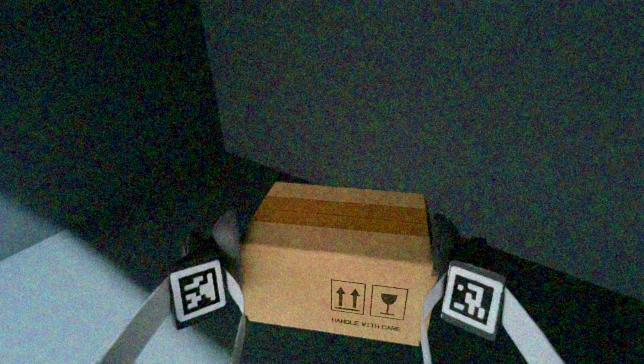

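Call:
move(joints={"arm_m":0.01})

Call:
move(base={"translate_m":-1.7}, joints={"wrist_yaw_rad":1.6,"head_pan_rad":-2.9}, contact_limits={"translate_m":45})

Call:
wait(seconds=0)

Scene clock: 533.23 s.
move: done
base_odometry: x=+1.424 y=+0.640 heading=-1.484
turned_by_wheels: +0.000
turned_by_imu: +0.000
base_tilt: forward=-0.5 right=-1.2
lidar_m: 1.43 1.01 0.66 0.61 0.62 0.77 1.62 1.39 0.56 0.85 0.72 0.59
head_depth_mm: 726 785 639 515 859 836 1100 / 713 795 630 508 951 836 1056 / 706 782 625 504 945 828 364 / 697 769 616 500 942 801 1074 / 689 761 587 479 934 782 437 / 682 751 514 473 929 614 1050 / 674 741 594 469 919 772 1043
base_status: not commanded
joint_positions: lift_m=+0.660 arm_m=+0.010 wrist_yaw_rad=+0.698 wrist_pitch_rad=-0.343 wrist_roll_rad=+0.002 gripper_m=+0.065 head_pan_rad=-1.570 head_tilt_rad=-0.750
joint_status: all done
measured_speeds: all 0
motor_effort: left_wheel=-2.7(3.5) right_wheel=-8.7(9.5) lift_m=+23.6(32.1) arm_m=-13.0(15.9) wrist_yaw_rad=+1.4(3.2) wrist_pitch_rad=+3.8(3.9) wrist_roll_rad=-0.5(1.0) gripper_m=-8.9(9.6) head_pan_rad=-1.8(2.3) head_tilt_rad=-3.0(3.7)
hand_pose: x=+0.1283 y=-0.3338 z=+0.6898 quat_wxyz=(+0.696, +0.352, -0.614, +0.124) (m; base frame)
wrist_depth_mm: 354 396 478 - - - - / 401 414 491 - - - - / - 432 498 - - - - / - 460 499 521 515 504 486 / - 483 155 160 158 409 407 / - - 133 156 143 343 341 / 919 597 739 285 280 279 293
pictures: none

Scene clock: 548.23 s.
move: time_out
base_odometry: x=+1.304 y=+2.028 heading=-1.484
turned_by_wheels: +0.000
turned_by_imu: -0.001
base_tilt: forward=-0.2 right=-1.2
lidar_m: 1.89 0.71 0.47 0.43 0.44 0.55 1.02 1.03 1.29 0.57 1.04 1.05
head_depth_mm: 824 923 1052 1218 1348 1252 349 / 832 931 1064 1243 1474 1350 369 / 842 945 1078 1255 1485 1341 374 / 851 956 1101 1277 1497 1334 1144 / 857 971 1112 1305 1498 1321 1143 / 869 978 1134 1327 1515 1318 1137 / 878 996 1147 1347 1528 1312 1136
base_status: translate_m time_out (by the wheels' count: -1.3933 of -1.7000)
joint_positions: lift_m=+0.660 arm_m=+0.010 wrist_yaw_rad=+1.597 wrist_pitch_rad=-0.343 wrist_roll_rad=+0.002 gripper_m=+0.065 head_pan_rad=-2.900 head_tilt_rad=-0.750
joint_status: all done
measured_speeds: all 0
motor_effort: left_wheel=-0.5(9.3) right_wheel=-0.5(14.6) lift_m=+25.6(26.6) arm_m=-7.9(13.3) wrist_yaw_rad=+2.1(5.8) wrist_pitch_rad=+3.7(4.0) wrist_roll_rad=-0.5(1.1) gripper_m=-8.5(9.5) head_pan_rad=+3.2(4.9) head_tilt_rad=-5.6(6.2)
contact_limits: translate_m 45 (maximum 100)
hand_pose: x=+0.2118 y=-0.1490 z=+0.6898 quat_wxyz=(+0.573, +0.584, -0.400, +0.414) (m; base frame)
wrist_depth_mm: - - - - - - - / - - - - - - - / - - - - - - - / - - - - - - - / - - 154 160 159 - - / - 967 133 156 144 - - / - 846 853 835 820 121 -
pictures: none

not run: a stop that you did not command came earlier in this reply.

Call:
move(base={"translate_m":-0.32})

Call:
move(base={"rotate_rad":1.6})

Call:
move(base={"translate_m":-1.2})

Call:
move(base={"translate_m":-0.15})

Call:
move(base={"rotate_rad":-1.87}, joints={"head_pan_rad":-0.6,"head_tilt_rad":-0.5}, cameras=["nav_camera"])

Scene clock: 559.53 s.
move: done
base_odometry: x=+1.276 y=+2.347 heading=-1.484
turned_by_wheels: +0.000
turned_by_imu: +0.000
base_tilt: forward=-0.3 right=-1.2
lidar_m: 2.21 0.64 0.42 0.39 0.40 0.49 0.70 0.71 0.89 1.85 0.70 1.34
head_depth_mm: 562 630 717 830 989 1127 350 / 566 635 726 844 1007 1175 369 / 572 644 735 857 1030 1248 374 / 578 650 748 873 1051 1277 1150 / 584 660 755 888 1072 1266 1141 / 593 669 771 903 1097 1291 1140 / 599 678 779 919 1118 1280 1136
base_status: done
joint_positions: lift_m=+0.660 arm_m=+0.010 wrist_yaw_rad=+1.597 wrist_pitch_rad=-0.343 wrist_roll_rad=+0.002 gripper_m=+0.065 head_pan_rad=-2.900 head_tilt_rad=-0.750
joint_status: not commanded
measured_speeds: all 0
motor_effort: left_wheel=-2.6(10.9) right_wheel=-9.6(12.7) lift_m=+27.0(27.5) arm_m=-5.2(7.0) wrist_yaw_rad=+2.4(3.7) wrist_pitch_rad=+3.9(3.9) wrist_roll_rad=-0.8(1.0) gripper_m=-8.9(9.4) head_pan_rad=+3.0(3.9) head_tilt_rad=-5.3(6.4)
hand_pose: x=+0.2118 y=-0.1490 z=+0.6898 quat_wxyz=(+0.573, +0.584, -0.400, +0.414) (m; base frame)
wrist_depth_mm: - - - - - - - / - - - - - - - / - - - - - - - / - - - - - - - / - - 154 160 159 - - / - - 134 156 143 - - / - 835 853 820 836 124 -
pictures: none

Scene clock: 563.17 s.
move: done
base_odometry: x=+1.276 y=+2.347 heading=+0.116
turned_by_wheels: +1.600
turned_by_imu: +1.575
base_tilt: forward=-0.3 right=-1.3
lidar_m: 0.39 0.39 0.50 0.70 0.71 0.90 1.93 0.69 1.34 2.21 0.63 0.42
head_depth_mm: 2726 2915 2564 2040 1637 1363 350 / 2760 3099 2672 2018 1608 1355 369 / 2831 3115 2639 2001 1618 1342 374 / 2827 3194 2651 1995 1599 1330 1151 / 2818 3140 2612 1915 1549 1320 1144 / 841 895 955 1035 1128 1263 1137 / 642 673 722 847 1352 1263 1128
base_status: done
joint_positions: lift_m=+0.660 arm_m=+0.010 wrist_yaw_rad=+1.597 wrist_pitch_rad=-0.343 wrist_roll_rad=+0.002 gripper_m=+0.065 head_pan_rad=-2.900 head_tilt_rad=-0.750
joint_status: not commanded
measured_speeds: all 0
motor_effort: left_wheel=-8.5(13.2) right_wheel=+8.9(12.3) lift_m=+26.8(28.5) arm_m=-12.9(13.2) wrist_yaw_rad=+3.1(3.6) wrist_pitch_rad=+3.8(4.0) wrist_roll_rad=-0.6(0.8) gripper_m=-9.3(9.5) head_pan_rad=+3.6(4.0) head_tilt_rad=-3.8(5.6)
hand_pose: x=+0.2118 y=-0.1489 z=+0.6898 quat_wxyz=(+0.573, +0.584, -0.400, +0.414) (m; base frame)
wrist_depth_mm: 287 291 293 296 298 303 306 / 309 309 314 318 324 328 332 / 333 336 341 344 349 354 357 / 363 367 368 364 375 386 390 / 396 399 155 159 159 425 438 / 436 431 133 155 144 464 486 / 478 501 509 516 162 125 533
pictures: none

Scene clock: 576.30 s.
move: done
base_odometry: x=+0.084 y=+2.208 heading=+0.115
turned_by_wheels: +0.000
turned_by_imu: -0.001
base_tilt: forward=-0.3 right=-1.1
lidar_m: 1.57 0.92 0.61 0.56 0.57 0.72 1.55 1.93 2.70 0.78 0.47 0.58
head_depth_mm: 1783 1990 2159 1896 1626 1365 350 / 1796 2009 2270 2032 1618 1354 368 / 1819 2030 2344 1996 1609 1335 374 / 1836 2069 2329 1983 1592 1336 1151 / 1867 2104 2358 1980 1588 1328 1141 / 1883 2123 2348 1953 1568 1321 1137 / 1904 1831 2300 1948 1559 1312 1131
base_status: done
joint_positions: lift_m=+0.660 arm_m=+0.010 wrist_yaw_rad=+1.597 wrist_pitch_rad=-0.343 wrist_roll_rad=+0.002 gripper_m=+0.065 head_pan_rad=-2.900 head_tilt_rad=-0.750
joint_status: not commanded
measured_speeds: all 0
motor_effort: left_wheel=-8.5(12.8) right_wheel=-1.7(11.5) lift_m=+29.0(29.8) arm_m=-8.5(13.8) wrist_yaw_rad=+2.2(3.9) wrist_pitch_rad=+3.8(4.0) wrist_roll_rad=-0.7(1.0) gripper_m=-8.8(9.5) head_pan_rad=+2.8(4.1) head_tilt_rad=-0.4(4.4)
hand_pose: x=+0.2118 y=-0.1489 z=+0.6898 quat_wxyz=(+0.573, +0.584, -0.400, +0.414) (m; base frame)
wrist_depth_mm: - - - - - - - / - - - - - - - / - - - - - - - / - - - - - - - / - - 154 159 158 - - / 972 - 133 156 143 - - / 866 844 853 837 750 107 -
pictures: none

Scene clock: 578.93 s.
move: done
base_odometry: x=-0.065 y=+2.191 heading=+0.116
turned_by_wheels: +0.000
turned_by_imu: +0.000
base_tilt: forward=-0.3 right=-1.2
lidar_m: 1.72 0.89 0.59 0.55 0.55 0.70 1.49 1.80 2.15 1.81 0.54 0.60
head_depth_mm: 1643 1845 2017 1877 1609 1363 350 / 1673 1867 2118 2008 1621 1349 369 / 1697 1906 2147 1995 1607 1343 374 / 1712 1927 2219 1983 1597 1326 1152 / 1733 1946 2242 1974 1587 1329 1141 / 1757 1990 2249 1953 1570 1326 1133 / 1768 1899 2181 1926 1567 1308 1135
base_status: done
joint_positions: lift_m=+0.660 arm_m=+0.010 wrist_yaw_rad=+1.597 wrist_pitch_rad=-0.343 wrist_roll_rad=+0.002 gripper_m=+0.065 head_pan_rad=-2.900 head_tilt_rad=-0.750
joint_status: not commanded
measured_speeds: all 0
motor_effort: left_wheel=-3.2(14.0) right_wheel=-7.9(10.1) lift_m=+29.5(30.5) arm_m=-8.3(9.1) wrist_yaw_rad=+2.1(3.5) wrist_pitch_rad=+3.9(4.0) wrist_roll_rad=-0.6(0.9) gripper_m=-9.1(9.6) head_pan_rad=+2.8(3.9) head_tilt_rad=+0.0(1.3)
hand_pose: x=+0.2118 y=-0.1489 z=+0.6898 quat_wxyz=(+0.573, +0.584, -0.400, +0.414) (m; base frame)
wrist_depth_mm: - - - - - - - / - - - - - - - / - - - - - - - / - - - - - - - / - - 154 159 158 - - / 978 - 133 156 144 - - / 857 833 850 836 788 108 -
pictures: none

Scene clock: 583.00 s.
move: done
base_odometry: x=-0.065 y=+2.191 heading=-1.754
turned_by_wheels: -1.870
turned_by_imu: -1.840
base_tilt: forward=-0.3 right=-1.3
lidar_m: 2.63 0.70 0.54 0.77 1.46 0.70 0.55 0.55 0.59 0.90 2.03 1.80
head_depth_mm: 1690 1795 1903 2053 2110 1624 1329 / 1784 1904 2020 2195 2099 1618 1330 / 1882 2020 2129 2357 2097 1601 1305 / 2000 2147 2184 2012 2050 1601 1304 / 2129 2305 2290 2626 2086 1592 1296 / 2298 2485 2235 2469 2053 1590 1300 / 2453 2656 2454 2626 2030 1578 1287
base_status: done
joint_positions: lift_m=+0.660 arm_m=+0.010 wrist_yaw_rad=+1.597 wrist_pitch_rad=-0.343 wrist_roll_rad=+0.002 gripper_m=+0.065 head_pan_rad=-0.599 head_tilt_rad=-0.499
joint_status: all done
measured_speeds: all 0
motor_effort: left_wheel=+7.5(11.8) right_wheel=-10.5(13.9) lift_m=+30.3(31.2) arm_m=-13.3(13.5) wrist_yaw_rad=+1.9(3.1) wrist_pitch_rad=+3.8(4.0) wrist_roll_rad=-0.7(1.0) gripper_m=-8.7(9.8) head_pan_rad=-2.8(6.1) head_tilt_rad=-4.6(6.7)
hand_pose: x=+0.2118 y=-0.1489 z=+0.6898 quat_wxyz=(+0.573, +0.584, -0.400, +0.414) (m; base frame)
wrist_depth_mm: - - - - - - - / - - - - - - - / - - - - - - - / - - - - - - - / - - 154 159 159 - - / - - 133 155 144 - - / - 833 864 840 831 834 879
pictures: nav_camera (sideways)
camera_calibration:
nav_camera: T_world_to_cam=[[0.385676, -0.24281, 0.890111, -1.1176], [-0.550016, -0.835088, 0.0105163, 0.0398783], [0.740767, -0.493631, -0.455623, 0.54166], [0, 0, 0, 1]] pos_world=[0.0517199, 0.0293189, 1.24116]

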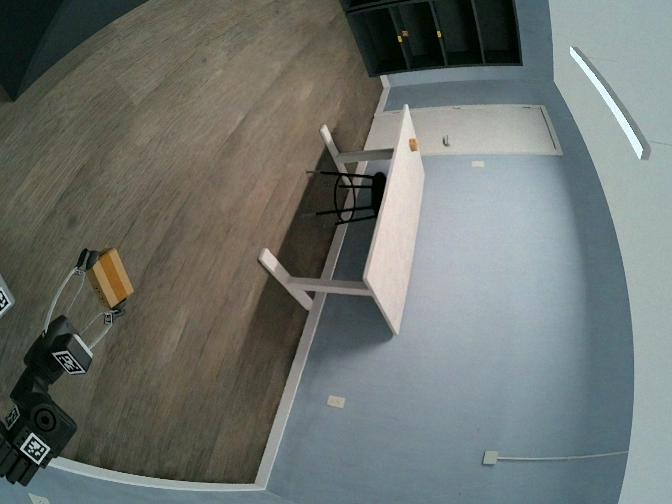

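Call:
move(base={"rotate_rad":-0.135})

Call:
move(base={"translate_m":1.24}, joints={"lift_m":0.84})

Call:
move(base={"rotate_rad":0.52})

Call:
move(joints={"wrist_yaw_rad":0,"head_pan_rad":-1.57}, cameras=["head_camera"])

Scene clock: 598.20 s.
move: done
base_odometry: x=-0.065 y=+2.191 heading=-1.889
turned_by_wheels: -0.135
turned_by_imu: -0.133
base_tilt: forward=-0.3 right=-1.3
lidar_m: 2.14 1.05 0.54 0.66 1.73 0.79 0.57 0.55 0.57 0.77 2.02 1.79
head_depth_mm: 1653 1750 1878 2007 2110 1628 1327 / 1699 1818 1961 2132 2120 1621 1324 / 1786 1917 2055 2260 2099 1607 1305 / 1861 1999 2121 2365 2089 1610 1307 / 1946 2109 2187 2005 2034 1596 1296 / 2033 2210 2259 2585 2025 1588 1293 / 2144 2343 2193 2563 2045 1577 1288
base_status: done
joint_positions: lift_m=+0.660 arm_m=+0.010 wrist_yaw_rad=+1.597 wrist_pitch_rad=-0.343 wrist_roll_rad=+0.002 gripper_m=+0.065 head_pan_rad=-0.600 head_tilt_rad=-0.500
joint_status: not commanded
measured_speeds: all 0
motor_effort: left_wheel=+7.8(11.4) right_wheel=-10.9(13.6) lift_m=+30.1(31.2) arm_m=-12.8(13.4) wrist_yaw_rad=+1.3(3.8) wrist_pitch_rad=+3.8(3.9) wrist_roll_rad=-0.8(1.0) gripper_m=-9.1(9.4) head_pan_rad=-3.0(3.8) head_tilt_rad=-4.4(5.2)
hand_pose: x=+0.2118 y=-0.1489 z=+0.6898 quat_wxyz=(+0.573, +0.584, -0.400, +0.414) (m; base frame)
wrist_depth_mm: - - - - - - - / - - - - - - - / - - - - - - - / - - - - - - - / - - 153 159 158 - - / - - 133 155 144 - - / 921 844 850 824 845 830 874
pictures: none

Scene clock: 611.73 s.
move: done
base_odometry: x=-0.452 y=+1.013 heading=-1.888
turned_by_wheels: +0.000
turned_by_imu: +0.000
base_tilt: forward=-0.3 right=-1.4
lidar_m: 1.41 2.67 1.26 0.92 0.89 0.91 1.67 1.61 1.66 1.45 0.97 0.94
head_depth_mm: 1129 1196 1289 1333 956 784 1332 / 1169 1253 1348 1366 945 808 1312 / 1224 1313 1418 1349 938 1470 1315 / 1278 1383 1491 1337 935 1500 1299 / 1336 1439 1572 1322 927 1597 1289 / 1404 1538 1671 1300 1008 1526 1295 / 1484 1612 1762 1280 1044 1569 1288
base_status: done
joint_positions: lift_m=+0.840 arm_m=+0.010 wrist_yaw_rad=+1.597 wrist_pitch_rad=-0.344 wrist_roll_rad=+0.002 gripper_m=+0.065 head_pan_rad=-0.600 head_tilt_rad=-0.500
joint_status: all done
measured_speeds: all 0
motor_effort: left_wheel=+6.6(12.1) right_wheel=+3.3(12.1) lift_m=+30.8(35.2) arm_m=-12.3(13.5) wrist_yaw_rad=+2.3(3.2) wrist_pitch_rad=+4.1(4.1) wrist_roll_rad=-0.7(1.0) gripper_m=-8.7(9.6) head_pan_rad=-2.1(3.8) head_tilt_rad=-1.6(5.0)
hand_pose: x=+0.2116 y=-0.1489 z=+0.8696 quat_wxyz=(+0.573, +0.584, -0.399, +0.414) (m; base frame)
wrist_depth_mm: - - - - - - - / - - - - - - - / - - - - - - - / - - - - - - - / - - 155 159 158 - - / - - 133 156 144 - - / - - - - - 124 -
pictures: none

Scene clock: 613.67 s.
move: done
base_odometry: x=-0.452 y=+1.013 heading=-1.369
turned_by_wheels: +0.520
turned_by_imu: +0.512
base_tilt: forward=-0.2 right=-1.3
lidar_m: 2.67 1.27 0.92 0.88 0.91 1.67 1.61 1.65 1.46 0.96 0.94 1.41
head_depth_mm: 1425 1496 1580 1376 956 1521 1323 / 1576 1660 1757 1361 992 1512 1318 / 1741 1853 1967 1307 1679 1607 1307 / 1969 2128 2294 1326 2045 1598 1302 / 2287 2482 2701 2620 2037 1592 1294 / 2710 2936 3179 2897 2041 1577 1294 / 2411 2630 2867 2774 2031 1567 1290
base_status: done
joint_positions: lift_m=+0.840 arm_m=+0.010 wrist_yaw_rad=+1.597 wrist_pitch_rad=-0.344 wrist_roll_rad=+0.002 gripper_m=+0.065 head_pan_rad=-0.600 head_tilt_rad=-0.500
joint_status: not commanded
measured_speeds: all 0
motor_effort: left_wheel=-8.5(12.7) right_wheel=+8.4(12.7) lift_m=+29.8(31.5) arm_m=-12.5(13.4) wrist_yaw_rad=+1.7(3.1) wrist_pitch_rad=+3.9(4.1) wrist_roll_rad=-0.8(0.9) gripper_m=-8.7(9.5) head_pan_rad=-2.1(2.8) head_tilt_rad=-1.4(2.9)
hand_pose: x=+0.2116 y=-0.1489 z=+0.8696 quat_wxyz=(+0.573, +0.584, -0.399, +0.414) (m; base frame)
wrist_depth_mm: - - - - - - - / - - - - - - - / - - - - - - - / - - - - - - - / - - 154 159 159 - - / - - 133 156 144 - - / - - - - - 124 -
pictures: none

Scene clock: 615.60 s.
move: done
base_odometry: x=-0.452 y=+1.013 heading=-1.369
turned_by_wheels: +0.000
turned_by_imu: +0.000
base_tilt: forward=-0.5 right=-1.2
lidar_m: 2.67 1.28 0.92 0.88 0.91 1.67 1.61 1.66 1.46 0.96 0.94 1.41
head_depth_mm: 1166 1271 1379 1521 1681 1533 1327 / 1171 1260 1376 1491 948 1474 1350 / 1165 1260 1373 1347 939 776 461 / 1162 1253 1367 1330 935 525 302 / 1164 1248 1356 1323 925 771 1267 / 1151 1247 1351 1304 918 1494 1291 / 1152 1241 1355 1288 913 1430 1271
base_status: not commanded
joint_positions: lift_m=+0.840 arm_m=+0.010 wrist_yaw_rad=+0.003 wrist_pitch_rad=-0.344 wrist_roll_rad=+0.002 gripper_m=+0.065 head_pan_rad=-1.578 head_tilt_rad=-0.500
joint_status: all done
measured_speeds: translate_m=+0.000 rotate_rad=+0.000 lift_m=+0.000 arm_m=+0.000 wrist_yaw_rad=+0.000 wrist_pitch_rad=+0.000 wrist_roll_rad=+0.000 head_pan_rad=+0.024 head_tilt_rad=+0.000
motor_effort: left_wheel=-9.3(9.3) right_wheel=+9.0(9.5) lift_m=+31.1(31.2) arm_m=-11.5(12.9) wrist_yaw_rad=-3.3(7.8) wrist_pitch_rad=+4.0(4.1) wrist_roll_rad=-0.7(1.0) gripper_m=-8.7(9.3) head_pan_rad=+3.6(4.6) head_tilt_rad=-1.9(2.3)
hand_pose: x=-0.0208 y=-0.3881 z=+0.8696 quat_wxyz=(+0.696, +0.122, -0.697, -0.120) (m; base frame)
wrist_depth_mm: - - - - - - - / - - - - - - - / - - - - - - - / - - - 192 - - - / - - 153 159 158 - - / - - 133 155 143 - - / - - - - 982 124 -
pictures: head_camera (sideways)
camera_calibration:
head_camera: T_world_to_cam=[[-0.0430551, 0.432863, -0.900431, 1.18745], [0.997247, -0.0358454, -0.0649163, 0.0780481], [-0.0603762, -0.900747, -0.430128, 0.515738], [0, 0, 0, 1]] pos_world=[0.00443074, -0.0466554, 1.29611]

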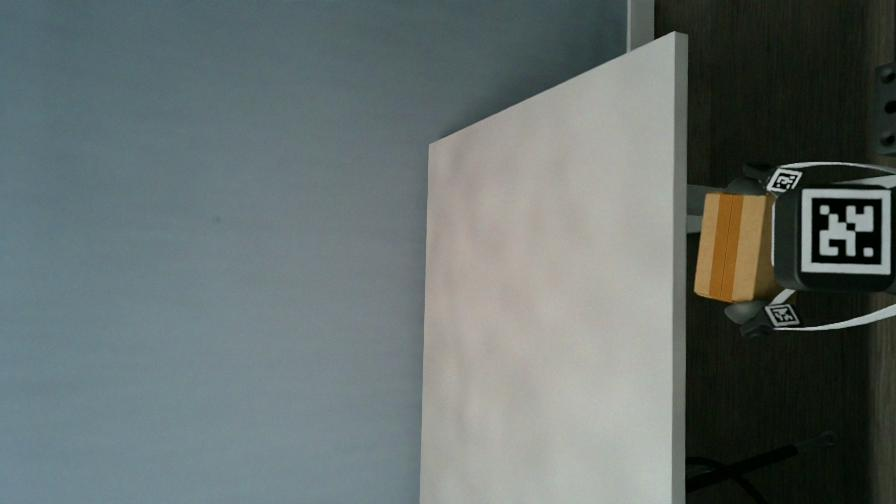

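Call:
move(joints={"arm_m":0.41})

Call:
move(joints={"lift_m":0.718}, speeds={"lift_m":0.04}, contact_limits={"lift_m":{"down":14}}, cameras=["head_camera"])

Scene clock: 627.70 s.
move: done
base_odometry: x=-0.452 y=+1.013 heading=-1.369
turned_by_wheels: +0.000
turned_by_imu: +0.000
base_tilt: forward=-0.4 right=-1.3
lidar_m: 2.67 1.27 0.92 0.88 0.91 1.67 1.61 1.66 1.46 0.96 0.94 1.41
head_depth_mm: 1169 1262 1380 1520 1648 315 - / 1171 1268 1375 1485 417 337 1315 / 1163 1256 1372 575 835 1288 1276 / 1161 1244 1362 1251 827 1458 1303 / 1159 1251 1363 1317 926 1487 1295 / 1155 1245 1356 1302 920 1481 1290 / 1152 1241 1352 1286 910 1312 1275
base_status: not commanded
joint_positions: lift_m=+0.840 arm_m=+0.410 wrist_yaw_rad=+0.003 wrist_pitch_rad=-0.344 wrist_roll_rad=+0.002 gripper_m=+0.065 head_pan_rad=-1.570 head_tilt_rad=-0.500
joint_status: all done
measured_speeds: all 0
motor_effort: left_wheel=-8.6(9.1) right_wheel=+9.3(9.6) lift_m=+30.9(31.0) arm_m=+12.3(15.3) wrist_yaw_rad=-3.7(5.0) wrist_pitch_rad=+3.9(4.1) wrist_roll_rad=-0.6(0.9) gripper_m=-8.4(9.5) head_pan_rad=+2.8(4.0) head_tilt_rad=-0.8(1.8)
hand_pose: x=-0.0208 y=-0.7881 z=+0.8696 quat_wxyz=(+0.696, +0.122, -0.697, -0.120) (m; base frame)
wrist_depth_mm: - - - - - - - / - - - - - - - / - - - - - - - / - - - 192 - - - / - - 153 159 158 - - / - - 133 156 143 - - / - - - 165 159 107 -
pictures: none

Scene clock: 631.23 s.
move: done
base_odometry: x=-0.452 y=+1.013 heading=-1.369
turned_by_wheels: +0.000
turned_by_imu: +0.000
base_tilt: forward=-0.4 right=-1.3
lidar_m: 2.66 1.28 0.92 0.88 0.91 1.67 1.60 1.66 1.46 0.96 0.94 1.42
head_depth_mm: 1169 1260 1379 1506 1657 1526 1321 / 1172 1257 1376 1485 947 490 380 / 1165 1259 1366 1348 609 772 1275 / 1150 1259 1372 1338 632 1458 1302 / 1154 1249 1362 1315 925 1489 1300 / 1155 1250 1362 1306 917 1489 1295 / 1148 1244 1360 1296 913 1437 1277
base_status: not commanded
joint_positions: lift_m=+0.718 arm_m=+0.410 wrist_yaw_rad=+0.003 wrist_pitch_rad=-0.298 wrist_roll_rad=+0.002 gripper_m=+0.065 head_pan_rad=-1.570 head_tilt_rad=-0.500
joint_status: all done
measured_speeds: all 0
motor_effort: left_wheel=-8.2(9.1) right_wheel=+7.5(9.7) lift_m=+18.8(27.6) arm_m=+7.5(13.1) wrist_yaw_rad=-2.8(4.6) wrist_pitch_rad=-4.4(5.0) wrist_roll_rad=-0.6(1.1) gripper_m=-9.1(9.5) head_pan_rad=+3.2(3.8) head_tilt_rad=-0.2(1.0)
contact_limits: lift_m down 14 (down: maximum 72; up: maximum 65)
hand_pose: x=-0.0208 y=-0.7929 z=+0.7585 quat_wxyz=(+0.699, +0.106, -0.699, -0.104) (m; base frame)
wrist_depth_mm: - - - - - - - / - - - - - - - / - - - - - - - / - - - 189 185 - - / - - 153 157 156 - - / - - 133 155 143 - - / - - - 165 158 108 -
pictures: head_camera (sideways)
camera_calibration:
head_camera: T_world_to_cam=[[-0.0466511, 0.432519, -0.900417, 1.18745], [0.997509, -0.0275795, -0.0649295, 0.0780404], [-0.0529163, -0.901203, -0.430155, 0.515744], [0, 0, 0, 1]] pos_world=[0.00484108, -0.0466517, 1.29611]

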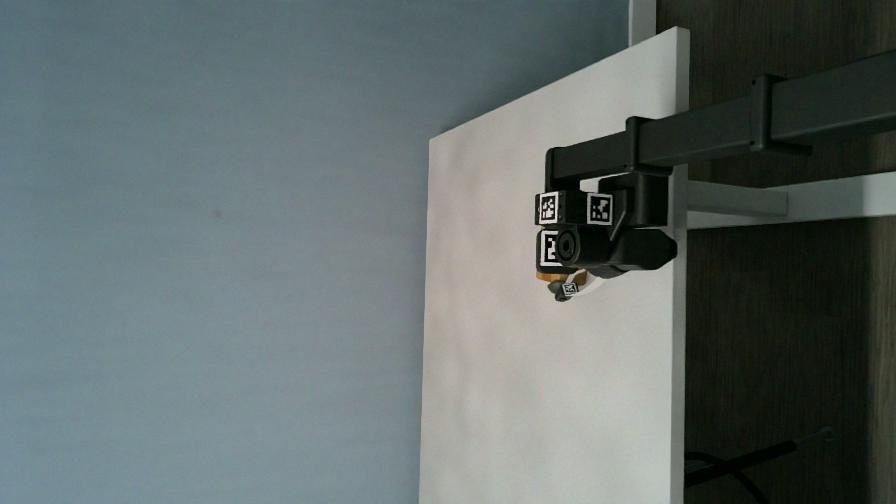

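Call:
move(joints={"lift_m":0.723})

Call:
move(joints={"gripper_m":0.179})

Call:
move(joints={"lift_m":0.85})

Call:
move(joints={"arm_m":0.02}, cameras=["head_camera"])

Scene clock: 637.57 s.
move: done
base_odometry: x=-0.452 y=+1.013 heading=-1.369
turned_by_wheels: +0.000
turned_by_imu: +0.000
base_tilt: forward=-0.3 right=-1.2
lidar_m: 2.66 1.27 0.92 0.88 0.91 1.67 1.61 1.66 1.46 0.96 0.94 1.41
head_depth_mm: 1167 1264 1381 1515 1666 1533 1322 / 1169 1258 1368 1483 953 484 375 / 1163 1256 1370 1338 609 774 1274 / 1156 1255 1367 1334 625 1448 1308 / 1156 1250 1364 1316 924 1493 1300 / 1153 1247 1358 1302 917 1479 1295 / 1152 1244 1357 1295 915 1300 1271
base_status: not commanded
joint_positions: lift_m=+0.723 arm_m=+0.410 wrist_yaw_rad=+0.003 wrist_pitch_rad=-0.312 wrist_roll_rad=+0.002 gripper_m=+0.065 head_pan_rad=-1.570 head_tilt_rad=-0.500
joint_status: all done
measured_speeds: all 0
motor_effort: left_wheel=-8.3(8.5) right_wheel=+7.8(8.6) lift_m=+30.0(30.1) arm_m=+2.5(3.9) wrist_yaw_rad=-2.3(4.1) wrist_pitch_rad=-2.0(4.5) wrist_roll_rad=-0.5(1.0) gripper_m=-9.3(9.3) head_pan_rad=+2.9(3.3) head_tilt_rad=+0.9(1.5)
hand_pose: x=-0.0208 y=-0.7914 z=+0.7601 quat_wxyz=(+0.698, +0.111, -0.699, -0.109) (m; base frame)
wrist_depth_mm: - - - - - - - / - - - - - - - / - - - - - - - / - - - 188 184 - - / - - 153 158 156 - - / - - 147 156 143 - - / - - - 168 159 108 -
pictures: none

Scene clock: 639.23 s.
move: done
base_odometry: x=-0.452 y=+1.013 heading=-1.369
turned_by_wheels: +0.000
turned_by_imu: +0.000
base_tilt: forward=-0.3 right=-1.2
lidar_m: 2.66 1.27 0.92 0.88 0.91 1.67 1.60 1.66 1.46 0.96 0.94 1.41
head_depth_mm: 1165 1270 1376 1509 1673 1529 1326 / 1162 1265 1373 1479 947 484 375 / 1164 1263 1371 1341 609 774 1275 / 1164 1251 1364 1333 626 1465 1303 / 1155 1250 1360 1317 891 1497 1293 / 1154 1246 1365 1299 920 1488 1288 / 1156 1242 1348 1282 914 1300 1283
base_status: not commanded
joint_positions: lift_m=+0.723 arm_m=+0.410 wrist_yaw_rad=+0.002 wrist_pitch_rad=-0.333 wrist_roll_rad=+0.002 gripper_m=+0.179 head_pan_rad=-1.570 head_tilt_rad=-0.500
joint_status: all done
measured_speeds: all 0
motor_effort: left_wheel=-8.0(8.6) right_wheel=+9.0(9.0) lift_m=+29.1(29.9) arm_m=+0.1(3.1) wrist_yaw_rad=-2.7(3.3) wrist_pitch_rad=+2.0(2.1) wrist_roll_rad=-0.8(0.9) gripper_m=+0.6(82.5) head_pan_rad=+2.7(3.5) head_tilt_rad=+0.4(1.8)
hand_pose: x=-0.0211 y=-0.7893 z=+0.7552 quat_wxyz=(+0.697, +0.118, -0.698, -0.117) (m; base frame)
wrist_depth_mm: - - - - - - - / - - - - - - - / - - - - - - - / - - - 178 177 - - / - 142 157 150 148 - - / - 126 167 160 150 - - / - - - - - - 105
pictures: none

Scene clock: 641.23 s.
move: done
base_odometry: x=-0.452 y=+1.013 heading=-1.369
turned_by_wheels: +0.000
turned_by_imu: +0.000
base_tilt: forward=-0.4 right=-1.2
lidar_m: 2.67 1.27 0.92 0.88 0.91 1.68 1.60 1.66 1.46 0.96 0.94 1.41
head_depth_mm: 1169 1264 1371 1510 1651 302 - / 1164 1256 1379 1466 399 337 1313 / 1165 1255 1370 553 833 1287 1280 / 1161 1258 1363 1186 860 1455 1301 / 1160 1262 1363 1315 928 1484 1292 / 1158 1249 1359 1306 918 1487 1296 / 1152 1245 1349 1290 909 1303 1277
base_status: not commanded
joint_positions: lift_m=+0.850 arm_m=+0.410 wrist_yaw_rad=+0.002 wrist_pitch_rad=-0.334 wrist_roll_rad=+0.002 gripper_m=+0.179 head_pan_rad=-1.570 head_tilt_rad=-0.500
joint_status: all done
measured_speeds: all 0
motor_effort: left_wheel=-8.2(8.6) right_wheel=+8.7(8.7) lift_m=+31.0(33.5) arm_m=-2.4(2.7) wrist_yaw_rad=-2.0(3.1) wrist_pitch_rad=+2.1(2.1) wrist_roll_rad=-0.7(0.9) gripper_m=+0.7(1.1) head_pan_rad=+2.4(3.4) head_tilt_rad=+1.6(2.2)
hand_pose: x=-0.0211 y=-0.7892 z=+0.8821 quat_wxyz=(+0.697, +0.118, -0.697, -0.117) (m; base frame)
wrist_depth_mm: - - - - - - - / - - - - - - - / - - - - - - - / - - - - - - - / - 142 - - - - - / - 126 - - - - - / - - - 242 247 - 105
pictures: none

Scene clock: 645.30 s.
move: done
base_odometry: x=-0.452 y=+1.013 heading=-1.369
turned_by_wheels: +0.000
turned_by_imu: +0.000
base_tilt: forward=-0.3 right=-1.1
lidar_m: 2.67 1.27 0.92 0.88 0.91 1.68 1.60 1.66 1.46 0.97 0.94 1.41
head_depth_mm: 1168 1263 1383 1512 1658 1524 1363 / 1168 1259 1378 1493 943 803 1384 / 1167 1253 1374 1335 943 1259 338 / 1162 1253 1365 1330 895 796 305 / 1161 1251 1358 1323 926 1449 1260 / 1151 1251 1352 1311 918 1438 1291 / 1154 1245 1361 1289 912 1432 1282
base_status: not commanded
joint_positions: lift_m=+0.850 arm_m=+0.020 wrist_yaw_rad=+0.002 wrist_pitch_rad=-0.334 wrist_roll_rad=+0.002 gripper_m=+0.179 head_pan_rad=-1.570 head_tilt_rad=-0.500
joint_status: all done
measured_speeds: all 0
motor_effort: left_wheel=-7.7(8.7) right_wheel=+8.0(9.1) lift_m=+26.6(31.4) arm_m=-11.9(14.5) wrist_yaw_rad=-2.6(3.7) wrist_pitch_rad=+2.0(2.1) wrist_roll_rad=-0.8(1.0) gripper_m=+0.6(1.2) head_pan_rad=+2.5(3.2) head_tilt_rad=+1.5(2.4)
hand_pose: x=-0.0211 y=-0.3992 z=+0.8821 quat_wxyz=(+0.697, +0.118, -0.697, -0.117) (m; base frame)
wrist_depth_mm: - - - - - - - / - - - - - - - / - - - 553 - - - / - - - - - - - / - 146 - - - - - / 123 141 - - - - - / - - - - - - 105
pictures: head_camera (sideways)
camera_calibration:
head_camera: T_world_to_cam=[[-0.0466511, 0.432519, -0.900417, 1.18745], [0.997509, -0.0275795, -0.0649295, 0.0780404], [-0.0529163, -0.901203, -0.430155, 0.515744], [0, 0, 0, 1]] pos_world=[0.00484108, -0.0466517, 1.29611]

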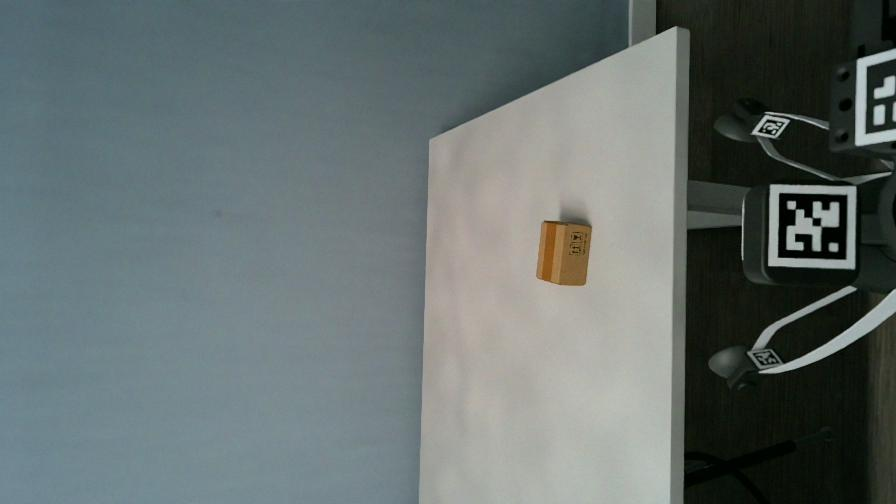

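Call:
finished_scene(scene=2)

The scene is finished: the task was done.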